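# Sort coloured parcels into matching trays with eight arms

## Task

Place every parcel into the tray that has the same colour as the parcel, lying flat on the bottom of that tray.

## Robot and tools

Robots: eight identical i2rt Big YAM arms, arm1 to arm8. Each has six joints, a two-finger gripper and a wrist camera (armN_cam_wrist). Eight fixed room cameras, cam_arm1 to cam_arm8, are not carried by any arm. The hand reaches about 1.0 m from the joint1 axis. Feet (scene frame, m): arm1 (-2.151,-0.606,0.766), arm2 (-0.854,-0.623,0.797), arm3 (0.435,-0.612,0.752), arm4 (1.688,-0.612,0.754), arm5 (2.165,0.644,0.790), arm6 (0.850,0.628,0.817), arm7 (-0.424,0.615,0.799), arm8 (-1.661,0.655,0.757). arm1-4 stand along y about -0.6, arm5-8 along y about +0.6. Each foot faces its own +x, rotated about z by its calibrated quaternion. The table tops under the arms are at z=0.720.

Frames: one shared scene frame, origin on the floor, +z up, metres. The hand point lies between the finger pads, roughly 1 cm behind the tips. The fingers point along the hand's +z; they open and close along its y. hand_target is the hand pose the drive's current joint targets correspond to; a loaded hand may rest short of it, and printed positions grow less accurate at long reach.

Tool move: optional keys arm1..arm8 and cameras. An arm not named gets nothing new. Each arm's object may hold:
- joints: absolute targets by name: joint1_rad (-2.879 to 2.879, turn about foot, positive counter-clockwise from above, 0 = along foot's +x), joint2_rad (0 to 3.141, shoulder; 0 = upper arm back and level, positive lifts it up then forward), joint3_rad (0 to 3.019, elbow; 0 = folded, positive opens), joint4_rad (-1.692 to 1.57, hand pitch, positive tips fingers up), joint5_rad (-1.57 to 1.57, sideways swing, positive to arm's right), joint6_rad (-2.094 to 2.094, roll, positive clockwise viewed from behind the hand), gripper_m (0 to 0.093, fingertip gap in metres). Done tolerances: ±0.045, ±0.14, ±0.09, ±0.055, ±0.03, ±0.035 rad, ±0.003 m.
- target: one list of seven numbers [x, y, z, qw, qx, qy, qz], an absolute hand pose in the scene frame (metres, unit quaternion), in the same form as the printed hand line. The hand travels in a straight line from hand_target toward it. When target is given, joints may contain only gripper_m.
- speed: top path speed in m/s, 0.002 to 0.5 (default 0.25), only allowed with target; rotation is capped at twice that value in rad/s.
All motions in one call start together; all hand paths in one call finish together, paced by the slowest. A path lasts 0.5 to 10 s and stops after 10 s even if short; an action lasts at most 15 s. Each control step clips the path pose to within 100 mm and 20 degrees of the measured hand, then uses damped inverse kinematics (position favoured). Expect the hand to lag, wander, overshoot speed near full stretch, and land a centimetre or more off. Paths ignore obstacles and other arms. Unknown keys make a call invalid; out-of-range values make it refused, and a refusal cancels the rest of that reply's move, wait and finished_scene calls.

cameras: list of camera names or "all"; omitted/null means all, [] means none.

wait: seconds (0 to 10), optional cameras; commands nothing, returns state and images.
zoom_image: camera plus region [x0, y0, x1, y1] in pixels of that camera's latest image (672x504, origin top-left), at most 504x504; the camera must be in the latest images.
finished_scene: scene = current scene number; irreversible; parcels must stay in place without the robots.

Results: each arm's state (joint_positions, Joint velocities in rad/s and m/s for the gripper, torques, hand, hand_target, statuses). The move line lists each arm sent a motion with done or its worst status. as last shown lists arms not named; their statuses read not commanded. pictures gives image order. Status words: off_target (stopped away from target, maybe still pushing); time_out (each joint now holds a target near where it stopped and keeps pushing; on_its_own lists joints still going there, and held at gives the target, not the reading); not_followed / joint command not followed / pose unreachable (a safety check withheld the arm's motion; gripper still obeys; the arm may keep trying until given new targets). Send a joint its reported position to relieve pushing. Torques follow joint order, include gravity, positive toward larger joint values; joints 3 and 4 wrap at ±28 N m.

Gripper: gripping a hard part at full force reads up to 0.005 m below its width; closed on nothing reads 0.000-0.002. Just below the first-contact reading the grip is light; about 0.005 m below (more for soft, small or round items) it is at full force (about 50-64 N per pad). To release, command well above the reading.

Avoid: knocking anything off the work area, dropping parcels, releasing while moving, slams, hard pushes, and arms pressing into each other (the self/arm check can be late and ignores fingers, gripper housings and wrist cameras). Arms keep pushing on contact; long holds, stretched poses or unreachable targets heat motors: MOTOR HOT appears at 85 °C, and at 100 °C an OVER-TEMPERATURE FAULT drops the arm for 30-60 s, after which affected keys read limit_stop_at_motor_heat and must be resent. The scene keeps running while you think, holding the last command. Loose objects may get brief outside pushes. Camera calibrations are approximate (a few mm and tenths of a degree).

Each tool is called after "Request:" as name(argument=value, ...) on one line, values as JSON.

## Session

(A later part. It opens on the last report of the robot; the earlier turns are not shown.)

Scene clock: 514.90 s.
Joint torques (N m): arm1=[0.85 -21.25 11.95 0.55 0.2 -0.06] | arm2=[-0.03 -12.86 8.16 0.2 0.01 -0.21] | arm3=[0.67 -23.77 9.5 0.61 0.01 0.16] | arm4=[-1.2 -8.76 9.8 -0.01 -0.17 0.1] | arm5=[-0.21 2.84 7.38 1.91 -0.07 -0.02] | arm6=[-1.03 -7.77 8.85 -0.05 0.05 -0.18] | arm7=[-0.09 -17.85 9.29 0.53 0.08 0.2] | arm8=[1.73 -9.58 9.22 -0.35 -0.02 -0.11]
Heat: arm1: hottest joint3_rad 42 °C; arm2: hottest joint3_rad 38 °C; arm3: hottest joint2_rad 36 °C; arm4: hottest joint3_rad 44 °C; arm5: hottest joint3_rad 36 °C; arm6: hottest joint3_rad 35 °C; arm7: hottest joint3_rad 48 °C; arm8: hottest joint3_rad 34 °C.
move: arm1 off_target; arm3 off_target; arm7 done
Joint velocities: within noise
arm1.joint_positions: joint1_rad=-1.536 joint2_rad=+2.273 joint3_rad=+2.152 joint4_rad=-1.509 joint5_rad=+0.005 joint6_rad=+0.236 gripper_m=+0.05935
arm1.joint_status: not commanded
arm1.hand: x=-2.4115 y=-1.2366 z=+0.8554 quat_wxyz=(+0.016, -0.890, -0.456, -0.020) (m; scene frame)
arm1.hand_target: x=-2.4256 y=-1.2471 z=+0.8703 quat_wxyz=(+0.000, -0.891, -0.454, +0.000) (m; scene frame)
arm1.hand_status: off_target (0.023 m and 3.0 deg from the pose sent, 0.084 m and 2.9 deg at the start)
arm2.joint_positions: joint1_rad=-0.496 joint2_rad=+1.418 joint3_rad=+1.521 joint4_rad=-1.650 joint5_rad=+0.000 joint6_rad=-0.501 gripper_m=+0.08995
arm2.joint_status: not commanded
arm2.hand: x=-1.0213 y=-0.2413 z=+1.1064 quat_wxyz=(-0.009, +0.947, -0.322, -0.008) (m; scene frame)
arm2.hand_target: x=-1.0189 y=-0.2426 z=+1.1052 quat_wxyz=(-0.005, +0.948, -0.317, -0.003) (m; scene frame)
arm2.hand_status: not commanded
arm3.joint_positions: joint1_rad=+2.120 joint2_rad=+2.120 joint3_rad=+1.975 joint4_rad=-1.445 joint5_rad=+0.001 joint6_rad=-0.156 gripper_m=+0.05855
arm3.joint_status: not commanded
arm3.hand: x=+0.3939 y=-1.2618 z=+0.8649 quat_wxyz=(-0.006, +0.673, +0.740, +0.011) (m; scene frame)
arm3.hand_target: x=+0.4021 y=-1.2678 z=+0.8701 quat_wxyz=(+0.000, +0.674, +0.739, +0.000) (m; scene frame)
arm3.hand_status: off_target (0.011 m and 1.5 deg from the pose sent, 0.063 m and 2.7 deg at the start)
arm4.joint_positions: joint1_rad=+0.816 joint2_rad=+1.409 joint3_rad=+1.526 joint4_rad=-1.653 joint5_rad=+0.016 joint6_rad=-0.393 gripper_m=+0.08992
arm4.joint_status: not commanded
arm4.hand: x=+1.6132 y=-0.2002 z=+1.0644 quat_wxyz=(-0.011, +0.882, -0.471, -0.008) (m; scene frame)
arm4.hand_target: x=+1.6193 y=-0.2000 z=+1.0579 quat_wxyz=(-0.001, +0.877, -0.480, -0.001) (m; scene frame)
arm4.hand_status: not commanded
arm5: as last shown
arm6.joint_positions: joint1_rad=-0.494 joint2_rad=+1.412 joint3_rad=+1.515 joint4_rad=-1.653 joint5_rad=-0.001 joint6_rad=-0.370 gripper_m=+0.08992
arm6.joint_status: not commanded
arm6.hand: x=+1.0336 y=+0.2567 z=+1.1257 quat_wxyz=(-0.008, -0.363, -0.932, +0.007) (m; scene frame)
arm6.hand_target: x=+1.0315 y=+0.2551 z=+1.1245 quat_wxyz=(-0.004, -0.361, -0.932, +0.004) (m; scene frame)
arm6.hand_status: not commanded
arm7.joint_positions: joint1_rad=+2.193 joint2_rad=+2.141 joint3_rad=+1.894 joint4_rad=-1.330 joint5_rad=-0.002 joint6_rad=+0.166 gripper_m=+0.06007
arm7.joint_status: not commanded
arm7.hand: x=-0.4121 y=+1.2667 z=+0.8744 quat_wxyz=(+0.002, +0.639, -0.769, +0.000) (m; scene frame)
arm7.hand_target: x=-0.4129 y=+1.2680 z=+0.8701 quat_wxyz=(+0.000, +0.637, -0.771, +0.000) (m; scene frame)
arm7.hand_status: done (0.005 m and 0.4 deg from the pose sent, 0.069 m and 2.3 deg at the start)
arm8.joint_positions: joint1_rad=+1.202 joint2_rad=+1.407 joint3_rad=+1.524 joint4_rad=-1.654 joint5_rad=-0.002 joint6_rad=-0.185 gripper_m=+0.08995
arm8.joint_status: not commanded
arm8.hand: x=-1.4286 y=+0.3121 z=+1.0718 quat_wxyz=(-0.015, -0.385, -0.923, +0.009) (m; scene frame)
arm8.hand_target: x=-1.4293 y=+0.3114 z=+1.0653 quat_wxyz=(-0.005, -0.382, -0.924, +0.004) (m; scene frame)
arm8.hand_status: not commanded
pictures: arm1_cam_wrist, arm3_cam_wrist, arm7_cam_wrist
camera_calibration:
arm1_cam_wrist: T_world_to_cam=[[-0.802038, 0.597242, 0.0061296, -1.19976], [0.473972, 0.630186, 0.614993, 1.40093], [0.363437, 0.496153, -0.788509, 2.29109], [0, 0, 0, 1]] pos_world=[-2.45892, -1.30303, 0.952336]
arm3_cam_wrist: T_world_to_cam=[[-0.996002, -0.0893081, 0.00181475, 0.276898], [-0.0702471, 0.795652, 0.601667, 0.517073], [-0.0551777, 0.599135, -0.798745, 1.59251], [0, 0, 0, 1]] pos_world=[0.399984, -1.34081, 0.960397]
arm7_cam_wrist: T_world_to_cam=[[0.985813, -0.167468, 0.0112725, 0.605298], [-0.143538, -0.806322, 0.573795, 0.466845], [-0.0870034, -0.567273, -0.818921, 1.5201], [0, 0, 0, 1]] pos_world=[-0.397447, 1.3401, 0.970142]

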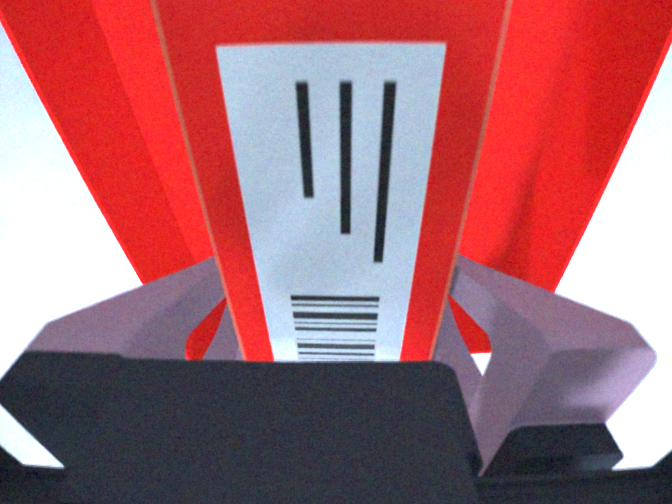

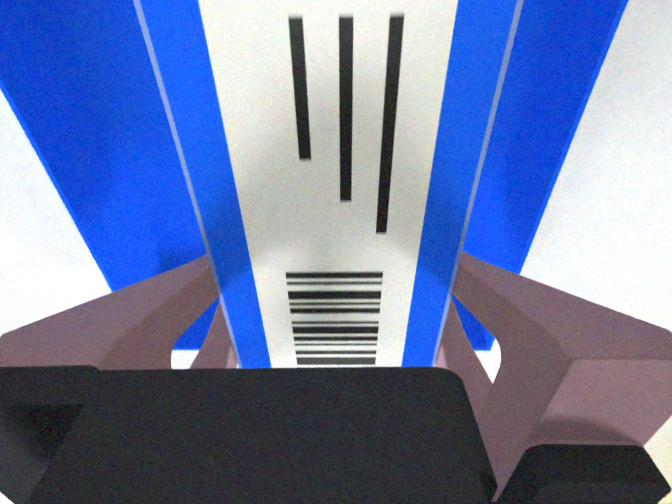

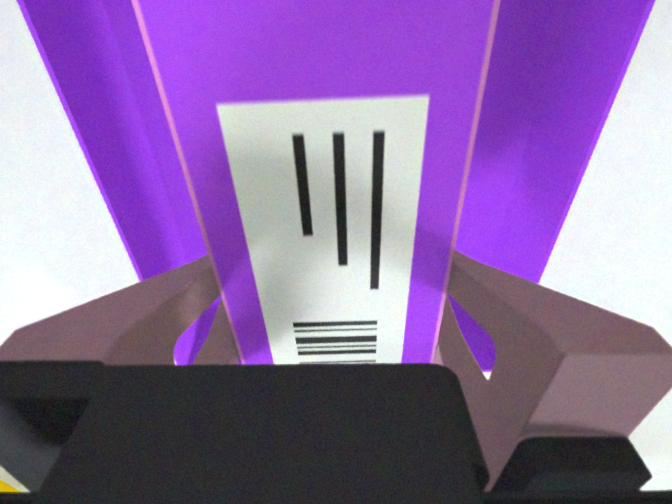

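Request:
move(arm1={"target":[-2.426,-1.248,0.8,0,0.891,0.454,0]}, arm3={"target":[0.402,-1.268,0.8,0,0.674,0.739,0]}, arm7={"target":[-0.413,1.268,0.8,0,-0.637,0.771,0]}, cameras=["cam_arm1","cam_arm3","cam_arm7"])

Scene clock: 521.57 s.
Joint torques (N m): arm1=[0.56 -20.66 8.23 0.72 0.15 -0.08] | arm2=[-0.09 -12.86 8.14 0.2 0.01 -0.2] | arm3=[0.67 -24.06 9.5 0.61 0.01 0.12] | arm4=[-1.2 -8.76 9.81 -0.02 -0.17 0.1] | arm5=[-0.5 2.26 7.36 1.91 -0.1 -0.04] | arm6=[-1.03 -7.82 8.85 -0.05 0.05 -0.17] | arm7=[-0.15 -18.26 8.92 0.5 0.08 0.2] | arm8=[2.02 -9.93 9.31 -0.39 -0.01 -0.1]
Heat: arm1: hottest joint3_rad 42 °C; arm2: hottest joint3_rad 38 °C; arm3: hottest joint3_rad 36 °C; arm4: hottest joint3_rad 44 °C; arm5: hottest joint3_rad 36 °C; arm6: hottest joint3_rad 35 °C; arm7: hottest joint3_rad 48 °C; arm8: hottest joint3_rad 34 °C.
move: arm1 off_target; arm3 off_target; arm7 done
Joint velocities: within noise
arm1.joint_positions: joint1_rad=-1.536 joint2_rad=+2.302 joint3_rad=+2.085 joint4_rad=-1.358 joint5_rad=+0.005 joint6_rad=+0.235 gripper_m=+0.05935
arm1.joint_status: not commanded
arm1.hand: x=-2.4171 y=-1.2503 z=+0.8106 quat_wxyz=(-0.002, -0.890, -0.456, +0.001) (m; scene frame)
arm1.hand_target: x=-2.4259 y=-1.2477 z=+0.8001 quat_wxyz=(+0.000, -0.891, -0.454, +0.000) (m; scene frame)
arm1.hand_status: off_target (0.014 m and 0.4 deg from the pose sent, 0.058 m and 3.0 deg at the start)
arm2, arm4, arm5, arm6, arm8: as last shown
arm3.joint_positions: joint1_rad=+2.120 joint2_rad=+2.164 joint3_rad=+1.864 joint4_rad=-1.289 joint5_rad=+0.001 joint6_rad=-0.156 gripper_m=+0.05855
arm3.joint_status: not commanded
arm3.hand: x=+0.3943 y=-1.2612 z=+0.7956 quat_wxyz=(-0.006, +0.673, +0.740, +0.010) (m; scene frame)
arm3.hand_target: x=+0.4022 y=-1.2679 z=+0.8000 quat_wxyz=(+0.000, +0.674, +0.739, +0.000) (m; scene frame)
arm3.hand_status: off_target (0.011 m and 1.4 deg from the pose sent, 0.066 m and 1.5 deg at the start)
arm7.joint_positions: joint1_rad=+2.193 joint2_rad=+2.207 joint3_rad=+1.811 joint4_rad=-1.185 joint5_rad=-0.002 joint6_rad=+0.166 gripper_m=+0.06007
arm7.joint_status: not commanded
arm7.hand: x=-0.4121 y=+1.2663 z=+0.8027 quat_wxyz=(+0.003, +0.639, -0.769, +0.002) (m; scene frame)
arm7.hand_target: x=-0.4129 y=+1.2680 z=+0.7999 quat_wxyz=(+0.000, +0.637, -0.771, +0.000) (m; scene frame)
arm7.hand_status: done (0.003 m and 0.5 deg from the pose sent, 0.074 m and 0.4 deg at the start)
arm8.joint_positions: joint1_rad=+1.202 joint2_rad=+1.407 joint3_rad=+1.524 joint4_rad=-1.654 joint5_rad=-0.002 joint6_rad=-0.186 gripper_m=+0.08995
pictures: cam_arm1, cam_arm3, cam_arm7

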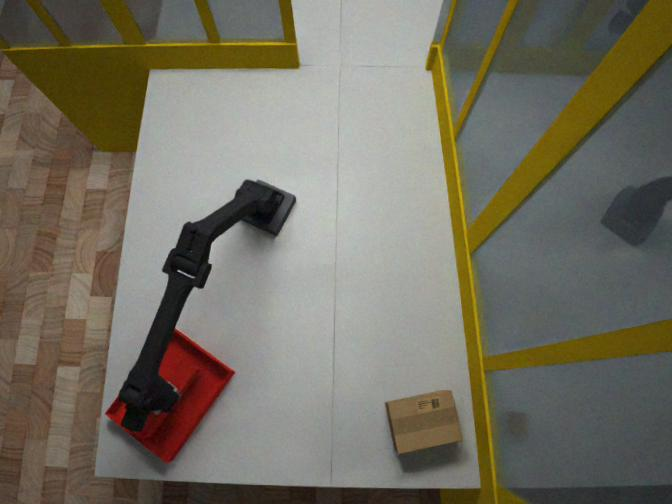

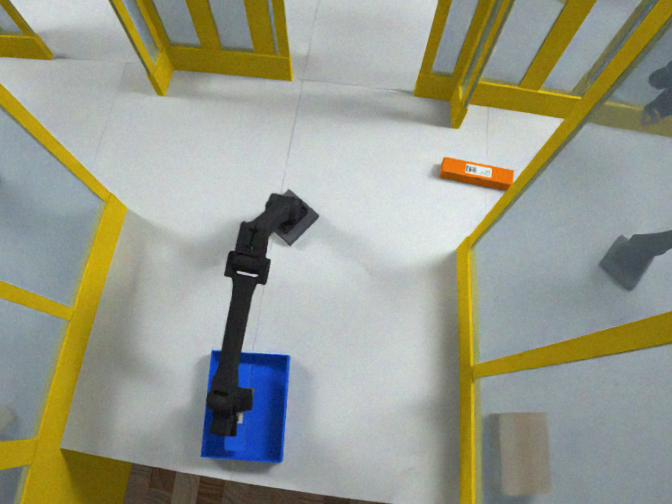

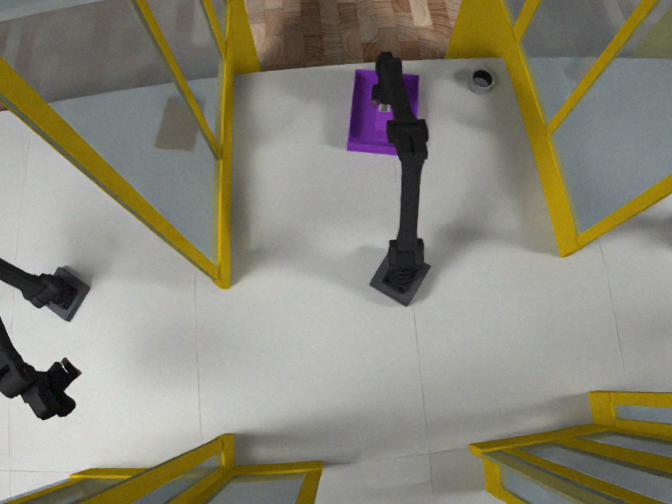

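Request:
move(arm1={"target":[-2.426,-1.246,0.757,0,0.891,0.454,0],"speed":0.1}, arm3={"target":[0.402,-1.268,0.757,0,0.674,0.739,0],"speed":0.1}, arm7={"target":[-0.413,1.268,0.762,0,-0.637,0.771,0],"speed":0.1}, cameras=["cam_arm5","cam_arm1"])

Request:
zoom_image(camera="cam_arm1", region=[90, 310, 250, 480])

Scene clock: 528.90 s.
Joint torques (N m): arm1=[0.5 -20.13 7.87 0.68 0.17 -0.09] | arm2=[-0.03 -12.86 8.16 0.2 0.01 -0.2] | arm3=[0.44 -23.18 8.91 0.58 -0.02 0.11] | arm4=[-1.2 -8.82 9.81 -0.02 -0.18 0.1] | arm5=[-0.26 2.73 7.38 1.88 -0.07 -0.07] | arm6=[-1.08 -7.82 8.85 -0.05 0.05 -0.18] | arm7=[-0.15 -17.49 8.47 0.58 0.07 0.17] | arm8=[1.79 -9.7 9.24 -0.38 -0.02 -0.11]
Heat: arm1: hottest joint3_rad 41 °C; arm2: hottest joint3_rad 38 °C; arm3: hottest joint2_rad 37 °C; arm4: hottest joint3_rad 44 °C; arm5: hottest joint3_rad 36 °C; arm6: hottest joint3_rad 36 °C; arm7: hottest joint3_rad 48 °C; arm8: hottest joint3_rad 34 °C.
move: arm1 off_target; arm3 done; arm7 done
Joint velocities: within noise
arm1.joint_positions: joint1_rad=-1.538 joint2_rad=+2.328 joint3_rad=+2.029 joint4_rad=-1.266 joint5_rad=+0.005 joint6_rad=+0.233 gripper_m=+0.05935
arm1.joint_status: not commanded
arm1.hand: x=-2.4180 y=-1.2505 z=+0.7720 quat_wxyz=(-0.005, -0.890, -0.456, +0.004) (m; scene frame)
arm1.hand_target: x=-2.4258 y=-1.2457 z=+0.7572 quat_wxyz=(+0.000, -0.891, -0.454, +0.000) (m; scene frame)
arm1.hand_status: off_target (0.018 m and 0.8 deg from the pose sent, 0.055 m and 0.4 deg at the start)
arm2, arm4, arm6, arm8: as last shown
arm3.joint_positions: joint1_rad=+2.120 joint2_rad=+2.196 joint3_rad=+1.821 joint4_rad=-1.201 joint5_rad=+0.002 joint6_rad=-0.156 gripper_m=+0.05856
arm3.joint_status: not commanded
arm3.hand: x=+0.3946 y=-1.2630 z=+0.7597 quat_wxyz=(-0.002, +0.673, +0.740, +0.005) (m; scene frame)
arm3.hand_target: x=+0.4019 y=-1.2678 z=+0.7571 quat_wxyz=(+0.000, +0.674, +0.739, +0.000) (m; scene frame)
arm3.hand_status: done (0.009 m and 0.7 deg from the pose sent, 0.040 m and 1.4 deg at the start)
arm5.joint_positions: joint1_rad=+0.693 joint2_rad=+0.625 joint3_rad=+1.427 joint4_rad=-1.371 joint5_rad=+0.120 joint6_rad=-0.097 gripper_m=+0.09397
arm5.joint_status: not commanded
arm5.hand: x=+1.9484 y=+0.5651 z=+1.3386 quat_wxyz=(+0.026, +0.854, +0.203, -0.479) (m; scene frame)
arm5.hand_target: x=+1.9510 y=+0.5646 z=+1.3511 quat_wxyz=(+0.030, +0.847, +0.203, -0.491) (m; scene frame)
arm5.hand_status: not commanded
arm7.joint_positions: joint1_rad=+2.193 joint2_rad=+2.245 joint3_rad=+1.788 joint4_rad=-1.113 joint5_rad=-0.002 joint6_rad=+0.166 gripper_m=+0.06007
arm7.joint_status: not commanded
arm7.hand: x=-0.4121 y=+1.2692 z=+0.7705 quat_wxyz=(+0.000, +0.639, -0.769, -0.002) (m; scene frame)
arm7.hand_target: x=-0.4129 y=+1.2680 z=+0.7621 quat_wxyz=(+0.000, +0.637, -0.771, +0.000) (m; scene frame)
arm7.hand_status: done (0.009 m and 0.4 deg from the pose sent, 0.041 m and 0.5 deg at the start)
pictures: cam_arm1, cam_arm5

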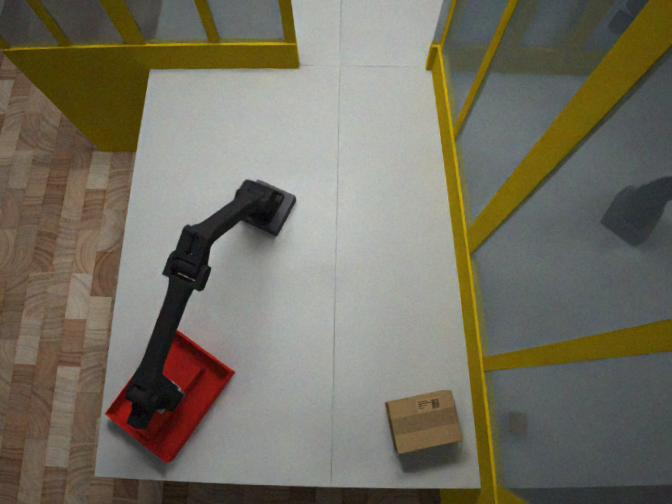

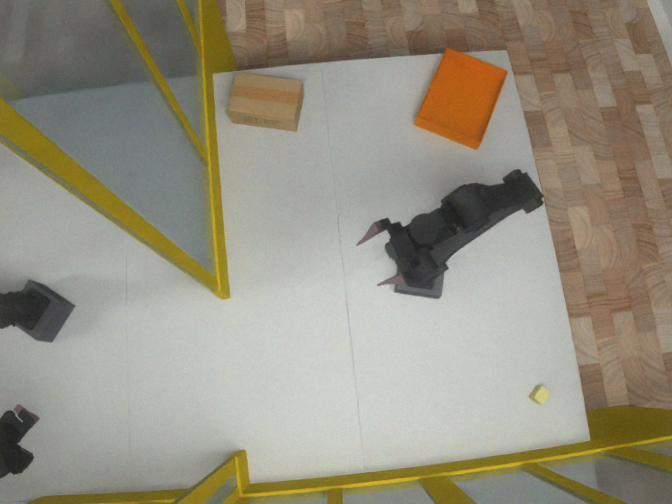

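Scaled by 2.965.

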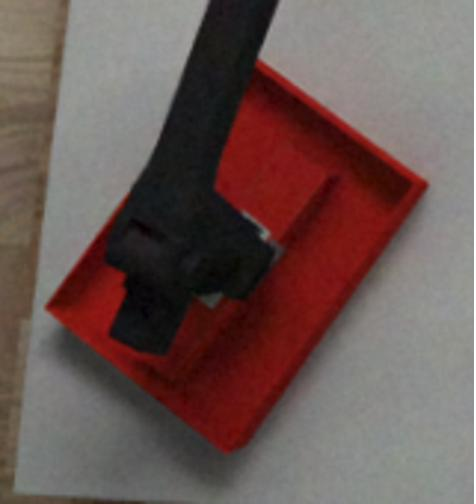

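Request:
move(arm1={"joints":{"gripper_m":0.085}}, arm3={"joints":{"gripper_m":0.085}}, arm7={"joints":{"gripper_m":0.085}}, arm6={"joints":{"joint1_rad":-1.338,"joint6_rad":0}}, cameras=[])

Request:
move(arm1={"target":[-2.42,-1.242,0.94,0,0.891,0.454,0]}, arm3={"target":[0.399,-1.264,0.94,0,0.674,0.739,0]}, arm7={"target":[-0.413,1.268,0.94,0,-0.637,0.771,0]}, cameras=[])

Request:
move(arm1={"joints":{"joint2_rad":1.25,"joint3_rad":1.35,"joint4_rad":-1.66}}, arm3={"joints":{"joint2_rad":1.25,"joint3_rad":1.35,"joint4_rad":-1.66}}, arm7={"joints":{"joint2_rad":1.25,"joint3_rad":1.35,"joint4_rad":-1.66}}, cameras=[])

Request:
move(arm3={"joints":{"joint1_rad":-2.13,"joint6_rad":0}}, cameras=["cam_arm1","cam_arm3","cam_arm7"])

Request:
move(arm3={"target":[1.058,-0.354,0.87,0,0,1,0]}, cameras=["arm3_cam_wrist"])

Scene clock: 548.97 s.
Joint torques (N m): arm1=[0.56 -20.48 7.87 0.59 0.16 -0.08] | arm2=[-0.03 -12.86 8.17 0.2 0.01 -0.21] | arm3=[0.56 -23.12 8.94 0.57 -0.03 0.12] | arm4=[-1.2 -8.82 9.81 -0.01 -0.18 0.1] | arm5=[-0.26 2.96 7.41 1.84 -0.11 -0.06] | arm6=[-1.2 -8.18 8.84 -0.06 0.02 0.01] | arm7=[-0.09 -17.32 8.39 0.55 0.08 0.19] | arm8=[1.85 -9.82 9.31 -0.34 -0.02 -0.11]
Heat: arm1: hottest joint3_rad 40 °C; arm2: hottest joint3_rad 38 °C; arm3: hottest joint2_rad 37 °C; arm4: hottest joint3_rad 44 °C; arm5: hottest joint3_rad 36 °C; arm6: hottest joint3_rad 36 °C; arm7: hottest joint3_rad 46 °C; arm8: hottest joint3_rad 35 °C.
move: arm1 done; arm3 done; arm6 done; arm7 done
Joint velocities: within noise
arm1.joint_positions: joint1_rad=-1.538 joint2_rad=+2.328 joint3_rad=+2.029 joint4_rad=-1.266 joint5_rad=+0.005 joint6_rad=+0.233 gripper_m=+0.08489
arm1.joint_status: all done
arm1.hand: x=-2.4180 y=-1.2505 z=+0.7720 quat_wxyz=(-0.005, -0.890, -0.456, +0.004) (m; scene frame)
arm1.hand_target: x=-2.4257 y=-1.2457 z=+0.7572 quat_wxyz=(+0.000, -0.891, -0.454, +0.000) (m; scene frame)
arm1.hand_status: not commanded
arm2, arm4, arm5, arm8: as last shown
arm3.joint_positions: joint1_rad=+2.120 joint2_rad=+2.196 joint3_rad=+1.821 joint4_rad=-1.201 joint5_rad=+0.002 joint6_rad=-0.156 gripper_m=+0.08497
arm3.joint_status: all done
arm3.hand: x=+0.3946 y=-1.2630 z=+0.7597 quat_wxyz=(-0.002, +0.673, +0.740, +0.005) (m; scene frame)
arm3.hand_target: x=+0.4019 y=-1.2678 z=+0.7571 quat_wxyz=(+0.000, +0.674, +0.739, +0.000) (m; scene frame)
arm3.hand_status: not commanded
arm6.joint_positions: joint1_rad=-1.331 joint2_rad=+1.417 joint3_rad=+1.515 joint4_rad=-1.653 joint5_rad=+0.000 joint6_rad=-0.010 gripper_m=+0.08993
arm6.joint_status: all done
arm6.hand: x=+0.6967 y=+0.2428 z=+1.1241 quat_wxyz=(-0.004, -0.825, -0.566, +0.007) (m; scene frame)
arm6.hand_target: x=+0.6943 y=+0.2440 z=+1.1246 quat_wxyz=(-0.003, -0.829, -0.559, +0.004) (m; scene frame)
arm6.hand_status: not commanded
arm7.joint_positions: joint1_rad=+2.193 joint2_rad=+2.245 joint3_rad=+1.788 joint4_rad=-1.113 joint5_rad=-0.002 joint6_rad=+0.166 gripper_m=+0.08495
arm7.joint_status: all done
arm7.hand: x=-0.4121 y=+1.2692 z=+0.7705 quat_wxyz=(+0.000, +0.639, -0.769, -0.002) (m; scene frame)
arm7.hand_target: x=-0.4129 y=+1.2680 z=+0.7621 quat_wxyz=(+0.000, +0.637, -0.771, +0.000) (m; scene frame)
arm7.hand_status: not commanded
pictures: none
No camera images: "cameras" was empty.

Scene clock: 550.77 s.
Joint torques (N m): arm1=[0.91 -19.84 12.68 -0.17 0.19 0] | arm2=[-0.09 -12.86 8.16 0.2 0.01 -0.2] | arm3=[0.26 -22.77 14.22 -0.4 -0.04 0.08] | arm4=[-1.26 -8.76 9.81 -0.01 -0.18 0.1] | arm5=[-0.09 3.08 7.51 1.81 -0.11 -0.06] | arm6=[-1.14 -8.23 8.85 -0.06 0.01 0] | arm7=[-0.15 -16.67 14.93 -0.34 0.07 0.19] | arm8=[1.79 -9.88 9.37 -0.36 -0.03 -0.1]
Heat: arm1: hottest joint3_rad 40 °C; arm2: hottest joint3_rad 38 °C; arm3: hottest joint2_rad 37 °C; arm4: hottest joint3_rad 44 °C; arm5: hottest joint3_rad 36 °C; arm6: hottest joint3_rad 36 °C; arm7: hottest joint3_rad 46 °C; arm8: hottest joint3_rad 35 °C.
move: arm1 off_target; arm3 off_target; arm7 off_target
Joint velocities: within noise
arm1.joint_positions: joint1_rad=-1.538 joint2_rad=+2.225 joint3_rad=+2.277 joint4_rad=-1.648 joint5_rad=+0.005 joint6_rad=+0.233 gripper_m=+0.08489
arm1.joint_status: not commanded
arm1.hand: x=-2.4125 y=-1.2340 z=+0.9350 quat_wxyz=(+0.005, -0.890, -0.456, -0.007) (m; scene frame)
arm1.hand_target: x=-2.4198 y=-1.2415 z=+0.9400 quat_wxyz=(-0.001, -0.891, -0.454, +0.001) (m; scene frame)
arm1.hand_status: off_target (0.012 m and 1.0 deg from the pose sent, 0.168 m and 0.8 deg at the start)
arm2, arm4, arm5, arm6, arm8: as last shown
arm3.joint_positions: joint1_rad=+2.120 joint2_rad=+2.083 joint3_rad=+2.058 joint4_rad=-1.583 joint5_rad=+0.002 joint6_rad=-0.156 gripper_m=+0.08497
arm3.joint_status: not commanded
arm3.hand: x=+0.3945 y=-1.2509 z=+0.9199 quat_wxyz=(-0.012, +0.673, +0.740, +0.018) (m; scene frame)
arm3.hand_target: x=+0.3990 y=-1.2628 z=+0.9400 quat_wxyz=(+0.001, +0.674, +0.739, +0.000) (m; scene frame)
arm3.hand_status: off_target (0.024 m and 2.5 deg from the pose sent, 0.180 m and 0.7 deg at the start; pose on its path clipped on 12 of 54 steps)
arm6.joint_positions: joint1_rad=-1.331 joint2_rad=+1.417 joint3_rad=+1.515 joint4_rad=-1.653 joint5_rad=+0.000 joint6_rad=-0.009 gripper_m=+0.08993
arm6.hand: x=+0.6967 y=+0.2428 z=+1.1241 quat_wxyz=(-0.004, -0.825, -0.565, +0.007) (m; scene frame)
arm7.joint_positions: joint1_rad=+2.193 joint2_rad=+2.091 joint3_rad=+1.948 joint4_rad=-1.465 joint5_rad=-0.002 joint6_rad=+0.166 gripper_m=+0.08495
arm7.joint_status: not commanded
arm7.hand: x=-0.4123 y=+1.2524 z=+0.9260 quat_wxyz=(+0.012, +0.639, -0.769, +0.012) (m; scene frame)
arm7.hand_target: x=-0.4129 y=+1.2669 z=+0.9401 quat_wxyz=(+0.000, +0.637, -0.771, +0.000) (m; scene frame)
arm7.hand_status: off_target (0.021 m and 2.0 deg from the pose sent, 0.170 m and 0.4 deg at the start)
pictures: none
No camera images: "cameras" was empty.

Scene clock: 552.40 s.
Joint torques (N m): arm1=[0.97 -7.65 8.03 0.05 0.17 0.01] | arm2=[-0.03 -12.86 8.16 0.2 0.01 -0.2] | arm3=[0.32 -9.76 9.47 -0.02 -0.04 0.09] | arm4=[-1.26 -8.76 9.83 -0.01 -0.17 0.1] | arm5=[-0.26 2.67 7.45 1.83 -0.08 -0.01] | arm6=[-1.08 -8.23 8.85 -0.06 0.01 0] | arm7=[-0.09 -7.82 8.99 -0.08 0.06 0.19] | arm8=[1.61 -9.7 9.29 -0.28 -0.01 -0.11]
Heat: arm1: hottest joint3_rad 40 °C; arm2: hottest joint3_rad 38 °C; arm3: hottest joint2_rad 36 °C; arm4: hottest joint3_rad 44 °C; arm5: hottest joint3_rad 36 °C; arm6: hottest joint3_rad 36 °C; arm7: hottest joint3_rad 46 °C; arm8: hottest joint3_rad 35 °C.
move: arm1 done; arm3 done; arm7 done
Joint velocities: within noise
arm1.joint_positions: joint1_rad=-1.538 joint2_rad=+1.252 joint3_rad=+1.358 joint4_rad=-1.654 joint5_rad=+0.005 joint6_rad=+0.233 gripper_m=+0.08489
arm1.joint_status: all done
arm1.hand: x=-2.2880 y=-0.9291 z=+1.0751 quat_wxyz=(-0.011, -0.890, -0.456, +0.011) (m; scene frame)
arm1.hand_target: x=-2.2886 y=-0.9249 z=+1.0724 quat_wxyz=(-0.006, -0.891, -0.454, +0.007) (m; scene frame)
arm1.hand_status: not commanded
arm2, arm4, arm5, arm6, arm8: as last shown
arm3.joint_positions: joint1_rad=+2.120 joint2_rad=+1.246 joint3_rad=+1.346 joint4_rad=-1.655 joint5_rad=+0.002 joint6_rad=-0.156 gripper_m=+0.08497
arm3.joint_status: all done
arm3.hand: x=+0.4115 y=-0.9622 z=+1.0531 quat_wxyz=(+0.004, +0.673, +0.740, -0.003) (m; scene frame)
arm3.hand_target: x=+0.4141 y=-0.9626 z=+1.0531 quat_wxyz=(+0.002, +0.674, +0.739, -0.002) (m; scene frame)
arm3.hand_status: not commanded
arm7.joint_positions: joint1_rad=+2.193 joint2_rad=+1.250 joint3_rad=+1.361 joint4_rad=-1.653 joint5_rad=-0.002 joint6_rad=+0.167 gripper_m=+0.08495
arm7.joint_status: all done
arm7.hand: x=-0.4172 y=+0.9675 z=+1.1083 quat_wxyz=(-0.009, +0.639, -0.769, -0.013) (m; scene frame)
arm7.hand_target: x=-0.4176 y=+0.9636 z=+1.1038 quat_wxyz=(-0.004, +0.637, -0.771, -0.005) (m; scene frame)
arm7.hand_status: not commanded
pictures: none
No camera images: "cameras" was empty.

Scene clock: 556.10 s.
Joint torques (N m): arm1=[1.2 -7.94 8.06 0.03 0.17 0.02] | arm2=[-0.03 -12.86 8.16 0.2 0.01 -0.21] | arm3=[-0.62 -9.52 9.51 -0.01 -0.14 0.11] | arm4=[-1.26 -8.76 9.83 -0.02 -0.17 0.1] | arm5=[-0.85 3.19 7.5 1.8 -0.08 -0.08] | arm6=[-1.08 -8.18 8.87 -0.06 0.01 0] | arm7=[0.09 -7.53 9.07 -0.03 0.07 0.19] | arm8=[1.67 -9.88 9.33 -0.32 -0.02 -0.12]
Heat: arm1: hottest joint3_rad 39 °C; arm2: hottest joint3_rad 38 °C; arm3: hottest joint2_rad 36 °C; arm4: hottest joint3_rad 44 °C; arm5: hottest joint3_rad 36 °C; arm6: hottest joint3_rad 36 °C; arm7: hottest joint3_rad 46 °C; arm8: hottest joint3_rad 35 °C.
move: arm3 done
Joint velocities: within noise
arm1, arm2, arm4, arm5, arm6, arm7, arm8: as last shown
arm3.joint_positions: joint1_rad=-2.131 joint2_rad=+1.246 joint3_rad=+1.346 joint4_rad=-1.655 joint5_rad=+0.005 joint6_rad=-0.014 gripper_m=+0.08501
arm3.joint_status: all done
arm3.hand: x=+0.7560 y=-0.4787 z=+1.0579 quat_wxyz=(-0.012, +0.206, -0.979, -0.001) (m; scene frame)
arm3.hand_target: x=+0.7560 y=-0.4783 z=+1.0579 quat_wxyz=(-0.009, +0.199, -0.980, -0.001) (m; scene frame)
arm3.hand_status: not commanded
pictures: cam_arm1, cam_arm3, cam_arm7

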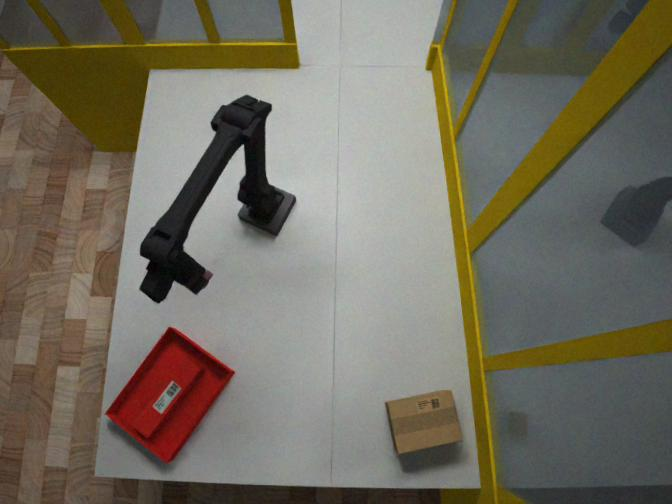

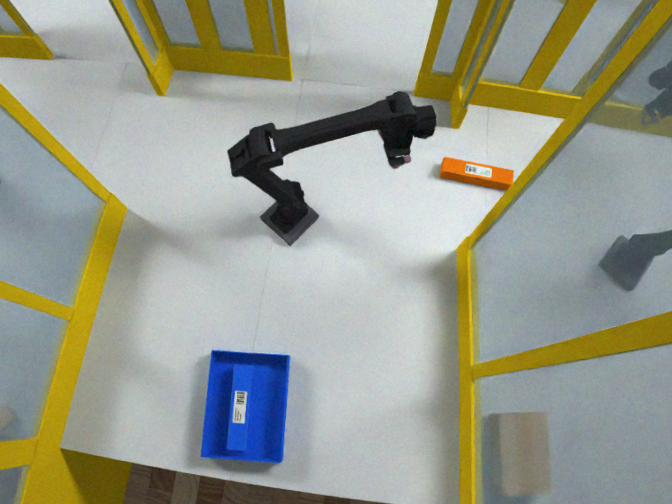

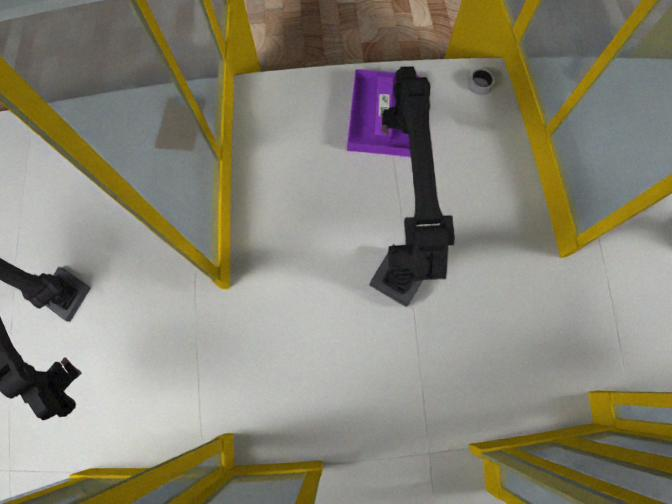

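Scene clock: 558.63 s.
Joint torques (N m): arm1=[1.08 -7.71 8.05 0.08 0.18 0.01] | arm2=[-0.03 -12.86 8.16 0.21 0.01 -0.2] | arm3=[-0.97 -23.12 14.08 -0.36 -0.16 0.19] | arm4=[-1.2 -8.76 9.81 -0.01 -0.17 0.1] | arm5=[-0.32 2.9 7.43 1.84 -0.1 -0.08] | arm6=[-1.08 -8.23 8.84 -0.06 0.01 0] | arm7=[-0.15 -7.65 9.06 -0.1 0.06 0.19] | arm8=[1.73 -9.93 9.28 -0.28 0 -0.1]
Heat: arm1: hottest joint3_rad 39 °C; arm2: hottest joint3_rad 38 °C; arm3: hottest joint2_rad 36 °C; arm4: hottest joint3_rad 44 °C; arm5: hottest joint3_rad 36 °C; arm6: hottest joint3_rad 36 °C; arm7: hottest joint3_rad 45 °C; arm8: hottest joint3_rad 35 °C.
move: arm3 off_target
Joint velocities: within noise
arm1, arm2, arm4, arm5, arm6, arm7, arm8: as last shown
arm3.joint_positions: joint1_rad=-2.131 joint2_rad=+2.176 joint3_rad=+2.019 joint4_rad=-1.457 joint5_rad=+0.005 joint6_rad=+0.378 gripper_m=+0.08502
arm3.joint_status: not commanded
arm3.hand: x=+1.0431 y=-0.3565 z=+0.8548 quat_wxyz=(+0.016, +0.011, -1.000, +0.007) (m; scene frame)
arm3.hand_target: x=+1.0572 y=-0.3545 z=+0.8703 quat_wxyz=(-0.001, +0.000, -1.000, +0.000) (m; scene frame)
arm3.hand_status: off_target (0.021 m and 2.4 deg from the pose sent, 0.377 m and 23.8 deg at the start)
pictures: arm3_cam_wrist
camera_calibration:
arm3_cam_wrist: T_world_to_cam=[[0.0182121, -0.999538, 0.0243183, -0.397224], [-0.794486, 0.000298969, 0.607282, 0.31561], [-0.607009, -0.0303804, -0.794114, 1.42513], [0, 0, 0, 1]] pos_world=[1.12305, -0.353839, 0.949709]

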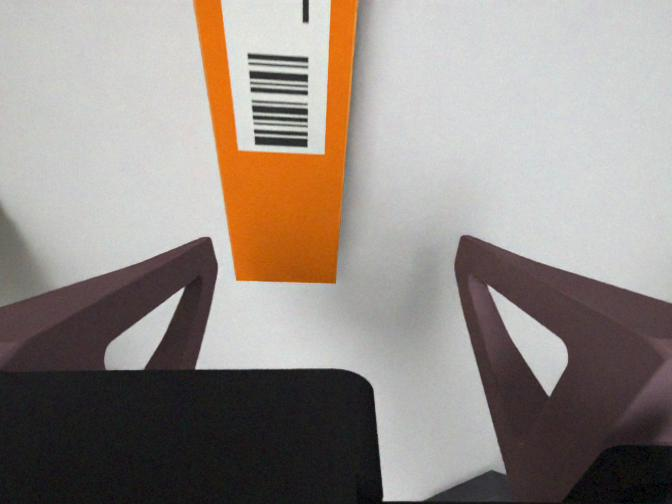

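Request:
move(arm3={"target":[1.075,-0.329,0.82,0,0.0314,0.9995,0]}, cameras=["arm3_cam_wrist"])

Scene clock: 579.10 s.
Joint torques (N m): arm1=[1.03 -7.53 8.03 0.09 0.18 0] | arm2=[-0.09 -12.86 8.16 0.2 0.01 -0.21] | arm3=[0.67 -25 13.76 0.29 -0.15 0.14] | arm4=[-1.26 -8.76 9.81 -0.02 -0.17 0.1] | arm5=[-0.38 3.14 7.49 1.87 -0.07 -0.01] | arm6=[-1.08 -8.23 8.85 -0.06 0.01 -0.01] | arm7=[-0.21 -7.65 9.09 -0.06 0.07 0.18] | arm8=[1.73 -9.99 9.25 -0.38 -0.01 -0.11]
Heat: arm1: hottest joint3_rad 38 °C; arm2: hottest joint3_rad 38 °C; arm3: hottest joint3_rad 36 °C; arm4: hottest joint3_rad 44 °C; arm5: hottest joint3_rad 36 °C; arm6: hottest joint3_rad 36 °C; arm7: hottest joint3_rad 44 °C; arm8: hottest joint3_rad 35 °C.
move: arm3 off_target
Joint velocities: within noise
arm1, arm5, arm6, arm7: as last shown
arm2.joint_positions: joint1_rad=-0.496 joint2_rad=+1.418 joint3_rad=+1.521 joint4_rad=-1.650 joint5_rad=+0.000 joint6_rad=-0.501 gripper_m=+0.08995
arm2.joint_status: not commanded
arm2.hand: x=-1.0213 y=-0.2413 z=+1.1064 quat_wxyz=(-0.009, +0.947, -0.322, -0.008) (m; scene frame)
arm2.hand_target: x=-1.0189 y=-0.2426 z=+1.1052 quat_wxyz=(-0.005, +0.948, -0.317, -0.003) (m; scene frame)
arm2.hand_status: not commanded
arm3.joint_positions: joint1_rad=-2.128 joint2_rad=+2.293 joint3_rad=+2.076 joint4_rad=-1.426 joint5_rad=+0.004 joint6_rad=+0.464 gripper_m=+0.08502
arm3.joint_status: not commanded
arm3.hand: x=+1.0596 y=-0.3468 z=+0.7991 quat_wxyz=(+0.029, -0.030, -0.999, +0.014) (m; scene frame)
arm3.hand_target: x=+1.0733 y=-0.3295 z=+0.8206 quat_wxyz=(+0.000, -0.031, -1.000, -0.001) (m; scene frame)
arm3.hand_status: off_target (0.031 m and 3.7 deg from the pose sent, 0.055 m and 5.3 deg at the start)
arm4.joint_positions: joint1_rad=+0.816 joint2_rad=+1.409 joint3_rad=+1.526 joint4_rad=-1.653 joint5_rad=+0.016 joint6_rad=-0.393 gripper_m=+0.08992
arm4.joint_status: not commanded
arm4.hand: x=+1.6132 y=-0.2002 z=+1.0644 quat_wxyz=(-0.011, +0.882, -0.471, -0.008) (m; scene frame)
arm4.hand_target: x=+1.6193 y=-0.2000 z=+1.0579 quat_wxyz=(-0.001, +0.877, -0.480, -0.001) (m; scene frame)
arm4.hand_status: not commanded
arm8.joint_positions: joint1_rad=+1.202 joint2_rad=+1.407 joint3_rad=+1.524 joint4_rad=-1.654 joint5_rad=-0.002 joint6_rad=-0.186 gripper_m=+0.08995
arm8.joint_status: not commanded
arm8.hand: x=-1.4286 y=+0.3121 z=+1.0718 quat_wxyz=(-0.015, -0.385, -0.923, +0.009) (m; scene frame)
arm8.hand_target: x=-1.4293 y=+0.3114 z=+1.0653 quat_wxyz=(-0.005, -0.382, -0.924, +0.004) (m; scene frame)
arm8.hand_status: not commanded
pictures: arm3_cam_wrist
camera_calibration:
arm3_cam_wrist: T_world_to_cam=[[-0.0639308, -0.997197, 0.0388766, -0.310263], [-0.775438, 0.07416, 0.627053, 0.352111], [-0.628179, 0.00994158, -0.778006, 1.41479], [0, 0, 0, 1]] pos_world=[1.14195, -0.349572, 0.891988]

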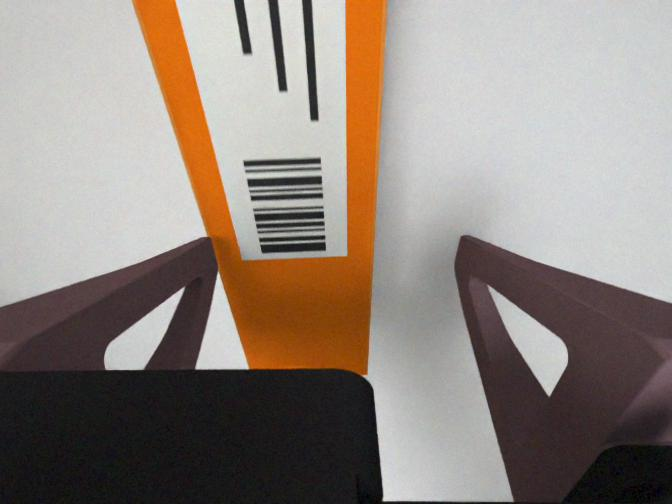

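Request:
move(arm3={"target":[1.09,-0.312,0.80,0,0.0314,0.9995,0]}, cameras=["arm3_cam_wrist"])

Scene clock: 586.03 s.
Joint torques (N m): arm1=[0.97 -7.65 7.98 0.1 0.17 -0.01] | arm2=[-0.09 -12.92 8.16 0.2 0.01 -0.21] | arm3=[0.44 -25.29 13.96 -0.27 -0.12 0.13] | arm4=[-1.2 -8.76 9.81 -0.02 -0.17 0.1] | arm5=[-0.56 3.02 7.32 1.74 -0.09 -0.06] | arm6=[-1.08 -8.23 8.87 -0.05 0.01 0] | arm7=[-0.21 -7.47 9.1 -0.1 0.07 0.19] | arm8=[1.79 -9.93 9.29 -0.27 -0.02 -0.11]
Heat: arm1: hottest joint3_rad 37 °C; arm2: hottest joint3_rad 38 °C; arm3: hottest joint3_rad 36 °C; arm4: hottest joint3_rad 44 °C; arm5: hottest joint3_rad 36 °C; arm6: hottest joint3_rad 36 °C; arm7: hottest joint3_rad 44 °C; arm8: hottest joint3_rad 35 °C.
move: arm3 off_target
Joint velocities: within noise
arm1, arm2, arm4, arm5, arm6, arm7, arm8: as last shown
arm3.joint_positions: joint1_rad=-2.113 joint2_rad=+2.371 joint3_rad=+2.181 joint4_rad=-1.426 joint5_rad=+0.004 joint6_rad=+0.477 gripper_m=+0.08502
arm3.joint_status: not commanded
arm3.hand: x=+1.0797 y=-0.3265 z=+0.7847 quat_wxyz=(+0.017, -0.029, -0.999, +0.008) (m; scene frame)
arm3.hand_target: x=+1.0889 y=-0.3125 z=+0.8001 quat_wxyz=(+0.000, -0.031, -1.000, -0.001) (m; scene frame)
arm3.hand_status: off_target (0.023 m and 2.2 deg from the pose sent, 0.046 m and 3.7 deg at the start)
pictures: arm3_cam_wrist
camera_calibration:
arm3_cam_wrist: T_world_to_cam=[[-0.0629185, -0.997643, 0.0273656, -0.280377], [-0.790915, 0.0665664, 0.608294, 0.404172], [-0.608682, 0.0166291, -0.79324, 1.40906], [0, 0, 0, 1]] pos_world=[1.15969, -0.330052, 0.879536]

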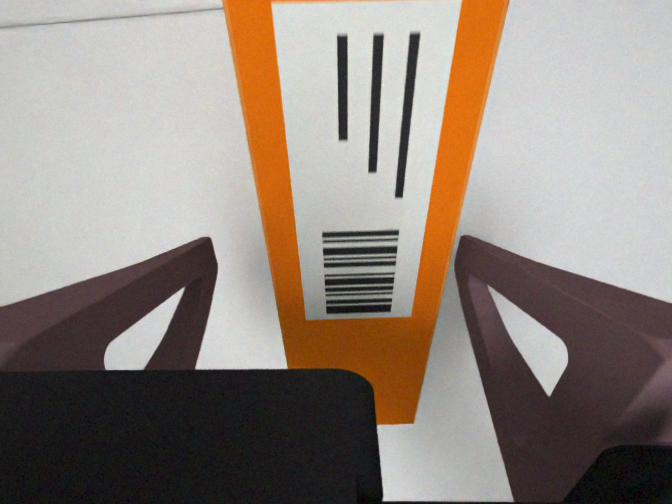

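Request:
move(arm3={"target":[1.087,-0.32,0.752,0,0.0314,0.9995,0],"speed":0.15}, cameras=[])

Request:
move(arm3={"joints":{"gripper_m":0.045}}, cameras=["arm3_cam_wrist"])

Request:
move(arm3={"target":[1.08,-0.32,0.95,0,0.0314,0.9995,0]}, cameras=["arm3_cam_wrist"])

Scene clock: 594.13 s.
Joint torques (N m): arm1=[0.79 -7.82 7.92 0.21 0.2 0.01] | arm2=[-0.03 -12.92 8.16 0.21 0.01 -0.21] | arm3=[-0.21 -24.47 9.22 0.58 -0.1 0.05] | arm4=[-1.2 -8.82 9.81 -0.02 -0.17 0.1] | arm5=[-0.5 3.43 7.46 1.84 -0.07 -0.04] | arm6=[-1.14 -8.18 8.87 -0.06 0.01 -0.01] | arm7=[-0.21 -7.71 9.02 -0.16 0.08 0.18] | arm8=[1.61 -9.76 9.31 -0.34 -0.02 -0.1]
Heat: arm1: hottest joint3_rad 37 °C; arm2: hottest joint3_rad 38 °C; arm3: hottest joint3_rad 37 °C; arm4: hottest joint3_rad 44 °C; arm5: hottest joint3_rad 36 °C; arm6: hottest joint3_rad 36 °C; arm7: hottest joint3_rad 44 °C; arm8: hottest joint3_rad 35 °C.
move: arm3 done
Joint velocities: within noise
arm1, arm2, arm4, arm6, arm7, arm8: as last shown
arm3.joint_positions: joint1_rad=-2.113 joint2_rad=+2.389 joint3_rad=+2.137 joint4_rad=-1.336 joint5_rad=+0.004 joint6_rad=+0.477 gripper_m=+0.08502
arm3.joint_status: not commanded
arm3.hand: x=+1.0847 y=-0.3241 z=+0.7559 quat_wxyz=(+0.004, -0.029, -1.000, +0.002) (m; scene frame)
arm3.hand_target: x=+1.0870 y=-0.3201 z=+0.7519 quat_wxyz=(+0.000, -0.031, -1.000, +0.000) (m; scene frame)
arm3.hand_status: done (0.006 m and 0.6 deg from the pose sent, 0.034 m and 2.1 deg at the start)
arm5.joint_positions: joint1_rad=+0.693 joint2_rad=+0.625 joint3_rad=+1.427 joint4_rad=-1.371 joint5_rad=+0.120 joint6_rad=-0.097 gripper_m=+0.09397
arm5.joint_status: not commanded
arm5.hand: x=+1.9484 y=+0.5651 z=+1.3386 quat_wxyz=(+0.026, +0.854, +0.203, -0.479) (m; scene frame)
arm5.hand_target: x=+1.9510 y=+0.5646 z=+1.3511 quat_wxyz=(+0.030, +0.847, +0.203, -0.491) (m; scene frame)
arm5.hand_status: not commanded
pictures: none
No camera images: "cameras" was empty.

Scene clock: 594.70 s.
Joint torques (N m): arm1=[0.97 -7.59 8.02 0.16 0.15 0.01] | arm2=[-0.03 -12.86 8.16 0.2 0.01 -0.2] | arm3=[-0.21 -25.29 9.22 0.58 -0.1 0.04] | arm4=[-1.2 -8.76 9.81 -0.02 -0.17 0.1] | arm5=[-0.26 3.19 7.51 1.8 -0.11 -0.06] | arm6=[-1.14 -8.18 8.85 -0.05 0.01 0] | arm7=[-0.21 -7.65 9.06 -0.1 0.07 0.18] | arm8=[1.73 -9.82 9.24 -0.35 -0.04 -0.12]
Heat: arm1: hottest joint3_rad 37 °C; arm2: hottest joint3_rad 38 °C; arm3: hottest joint3_rad 37 °C; arm4: hottest joint3_rad 44 °C; arm5: hottest joint3_rad 36 °C; arm6: hottest joint3_rad 36 °C; arm7: hottest joint3_rad 44 °C; arm8: hottest joint3_rad 35 °C.
move: arm3 off_target
Joint velocities: within noise
arm1, arm2, arm4, arm5, arm7, arm8: as last shown
arm3.joint_positions: joint1_rad=-2.113 joint2_rad=+2.389 joint3_rad=+2.137 joint4_rad=-1.336 joint5_rad=+0.004 joint6_rad=+0.477 gripper_m=+0.05859
arm3.joint_status: gripper_m off_target (ended at +0.05863, target +0.04500)
arm3.hand: x=+1.0847 y=-0.3241 z=+0.7559 quat_wxyz=(+0.004, -0.029, -1.000, +0.002) (m; scene frame)
arm3.hand_target: x=+1.0870 y=-0.3201 z=+0.7519 quat_wxyz=(+0.000, -0.031, -1.000, +0.000) (m; scene frame)
arm3.hand_status: not commanded
arm6.joint_positions: joint1_rad=-1.331 joint2_rad=+1.417 joint3_rad=+1.515 joint4_rad=-1.653 joint5_rad=+0.000 joint6_rad=-0.009 gripper_m=+0.08993
arm6.joint_status: not commanded
arm6.hand: x=+0.6967 y=+0.2428 z=+1.1241 quat_wxyz=(-0.004, -0.825, -0.565, +0.007) (m; scene frame)
arm6.hand_target: x=+0.6943 y=+0.2440 z=+1.1246 quat_wxyz=(-0.003, -0.829, -0.559, +0.004) (m; scene frame)
arm6.hand_status: not commanded
pictures: arm3_cam_wrist
camera_calibration:
arm3_cam_wrist: T_world_to_cam=[[-0.0635354, -0.997875, 0.014464, -0.266565], [-0.806139, 0.0598604, 0.588691, 0.454743], [-0.588305, 0.0257427, -0.808229, 1.38142], [0, 0, 0, 1]] pos_world=[1.16235, -0.328781, 0.852657]

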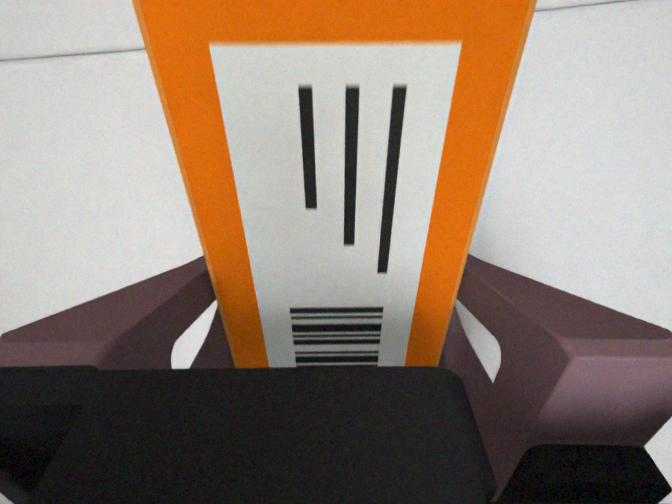

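Scene clock: 596.33 s.
Joint torques (N m): arm1=[0.97 -7.59 7.98 0.03 0.17 -0.02] | arm2=[-0.03 -12.86 8.14 0.2 0.01 -0.2] | arm3=[0.03 -26.93 14.22 -0.28 -0.1 0.1] | arm4=[-1.26 -8.82 9.81 -0.01 -0.17 0.1] | arm5=[-0.62 2.67 7.57 1.77 -0.09 -0.07] | arm6=[-1.14 -8.23 8.84 -0.06 0.01 0] | arm7=[-0.26 -7.77 9.06 -0.05 0.06 0.19] | arm8=[1.61 -9.93 9.29 -0.36 -0.03 -0.09]
Heat: arm1: hottest joint3_rad 37 °C; arm2: hottest joint3_rad 38 °C; arm3: hottest joint3_rad 37 °C; arm4: hottest joint3_rad 44 °C; arm5: hottest joint3_rad 36 °C; arm6: hottest joint3_rad 36 °C; arm7: hottest joint3_rad 44 °C; arm8: hottest joint3_rad 35 °C.
move: arm3 off_target
Joint velocities: within noise
arm1, arm2, arm4, arm5, arm6, arm7, arm8: as last shown
arm3.joint_positions: joint1_rad=-2.113 joint2_rad=+2.292 joint3_rad=+2.374 joint4_rad=-1.673 joint5_rad=+0.004 joint6_rad=+0.477 gripper_m=+0.05859
arm3.joint_status: not commanded
arm3.hand: x=+1.0734 y=-0.3297 z=+0.9123 quat_wxyz=(+0.005, -0.029, -1.000, +0.003) (m; scene frame)
arm3.hand_target: x=+1.0778 y=-0.3211 z=+0.9495 quat_wxyz=(-0.025, -0.031, -0.999, -0.013) (m; scene frame)
arm3.hand_status: off_target (0.040 m and 0.7 deg from the pose sent, 0.194 m and 0.6 deg at the start; pose on its path clipped on 14 of 49 steps; a joint's target at an end of its range on 22 of 49 steps)
pictures: arm3_cam_wrist
camera_calibration:
arm3_cam_wrist: T_world_to_cam=[[-0.0634905, -0.997859, 0.0157018, -0.27629], [-0.804701, 0.0604938, 0.59059, 0.350775], [-0.590276, 0.0248616, -0.806819, 1.50181], [0, 0, 0, 1]] pos_world=[1.15121, -0.334256, 1.00887]

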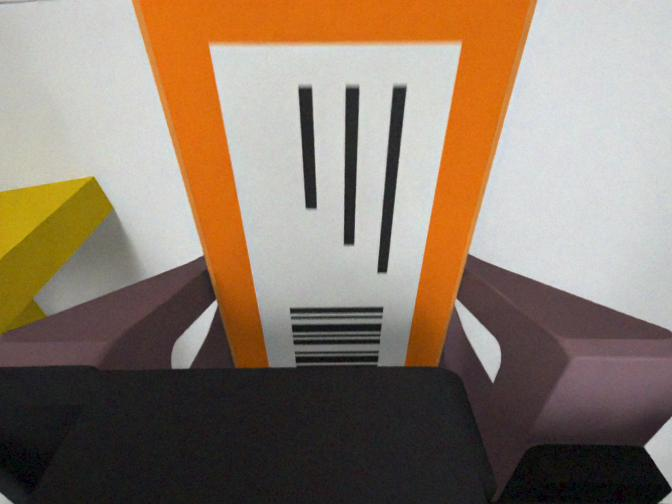

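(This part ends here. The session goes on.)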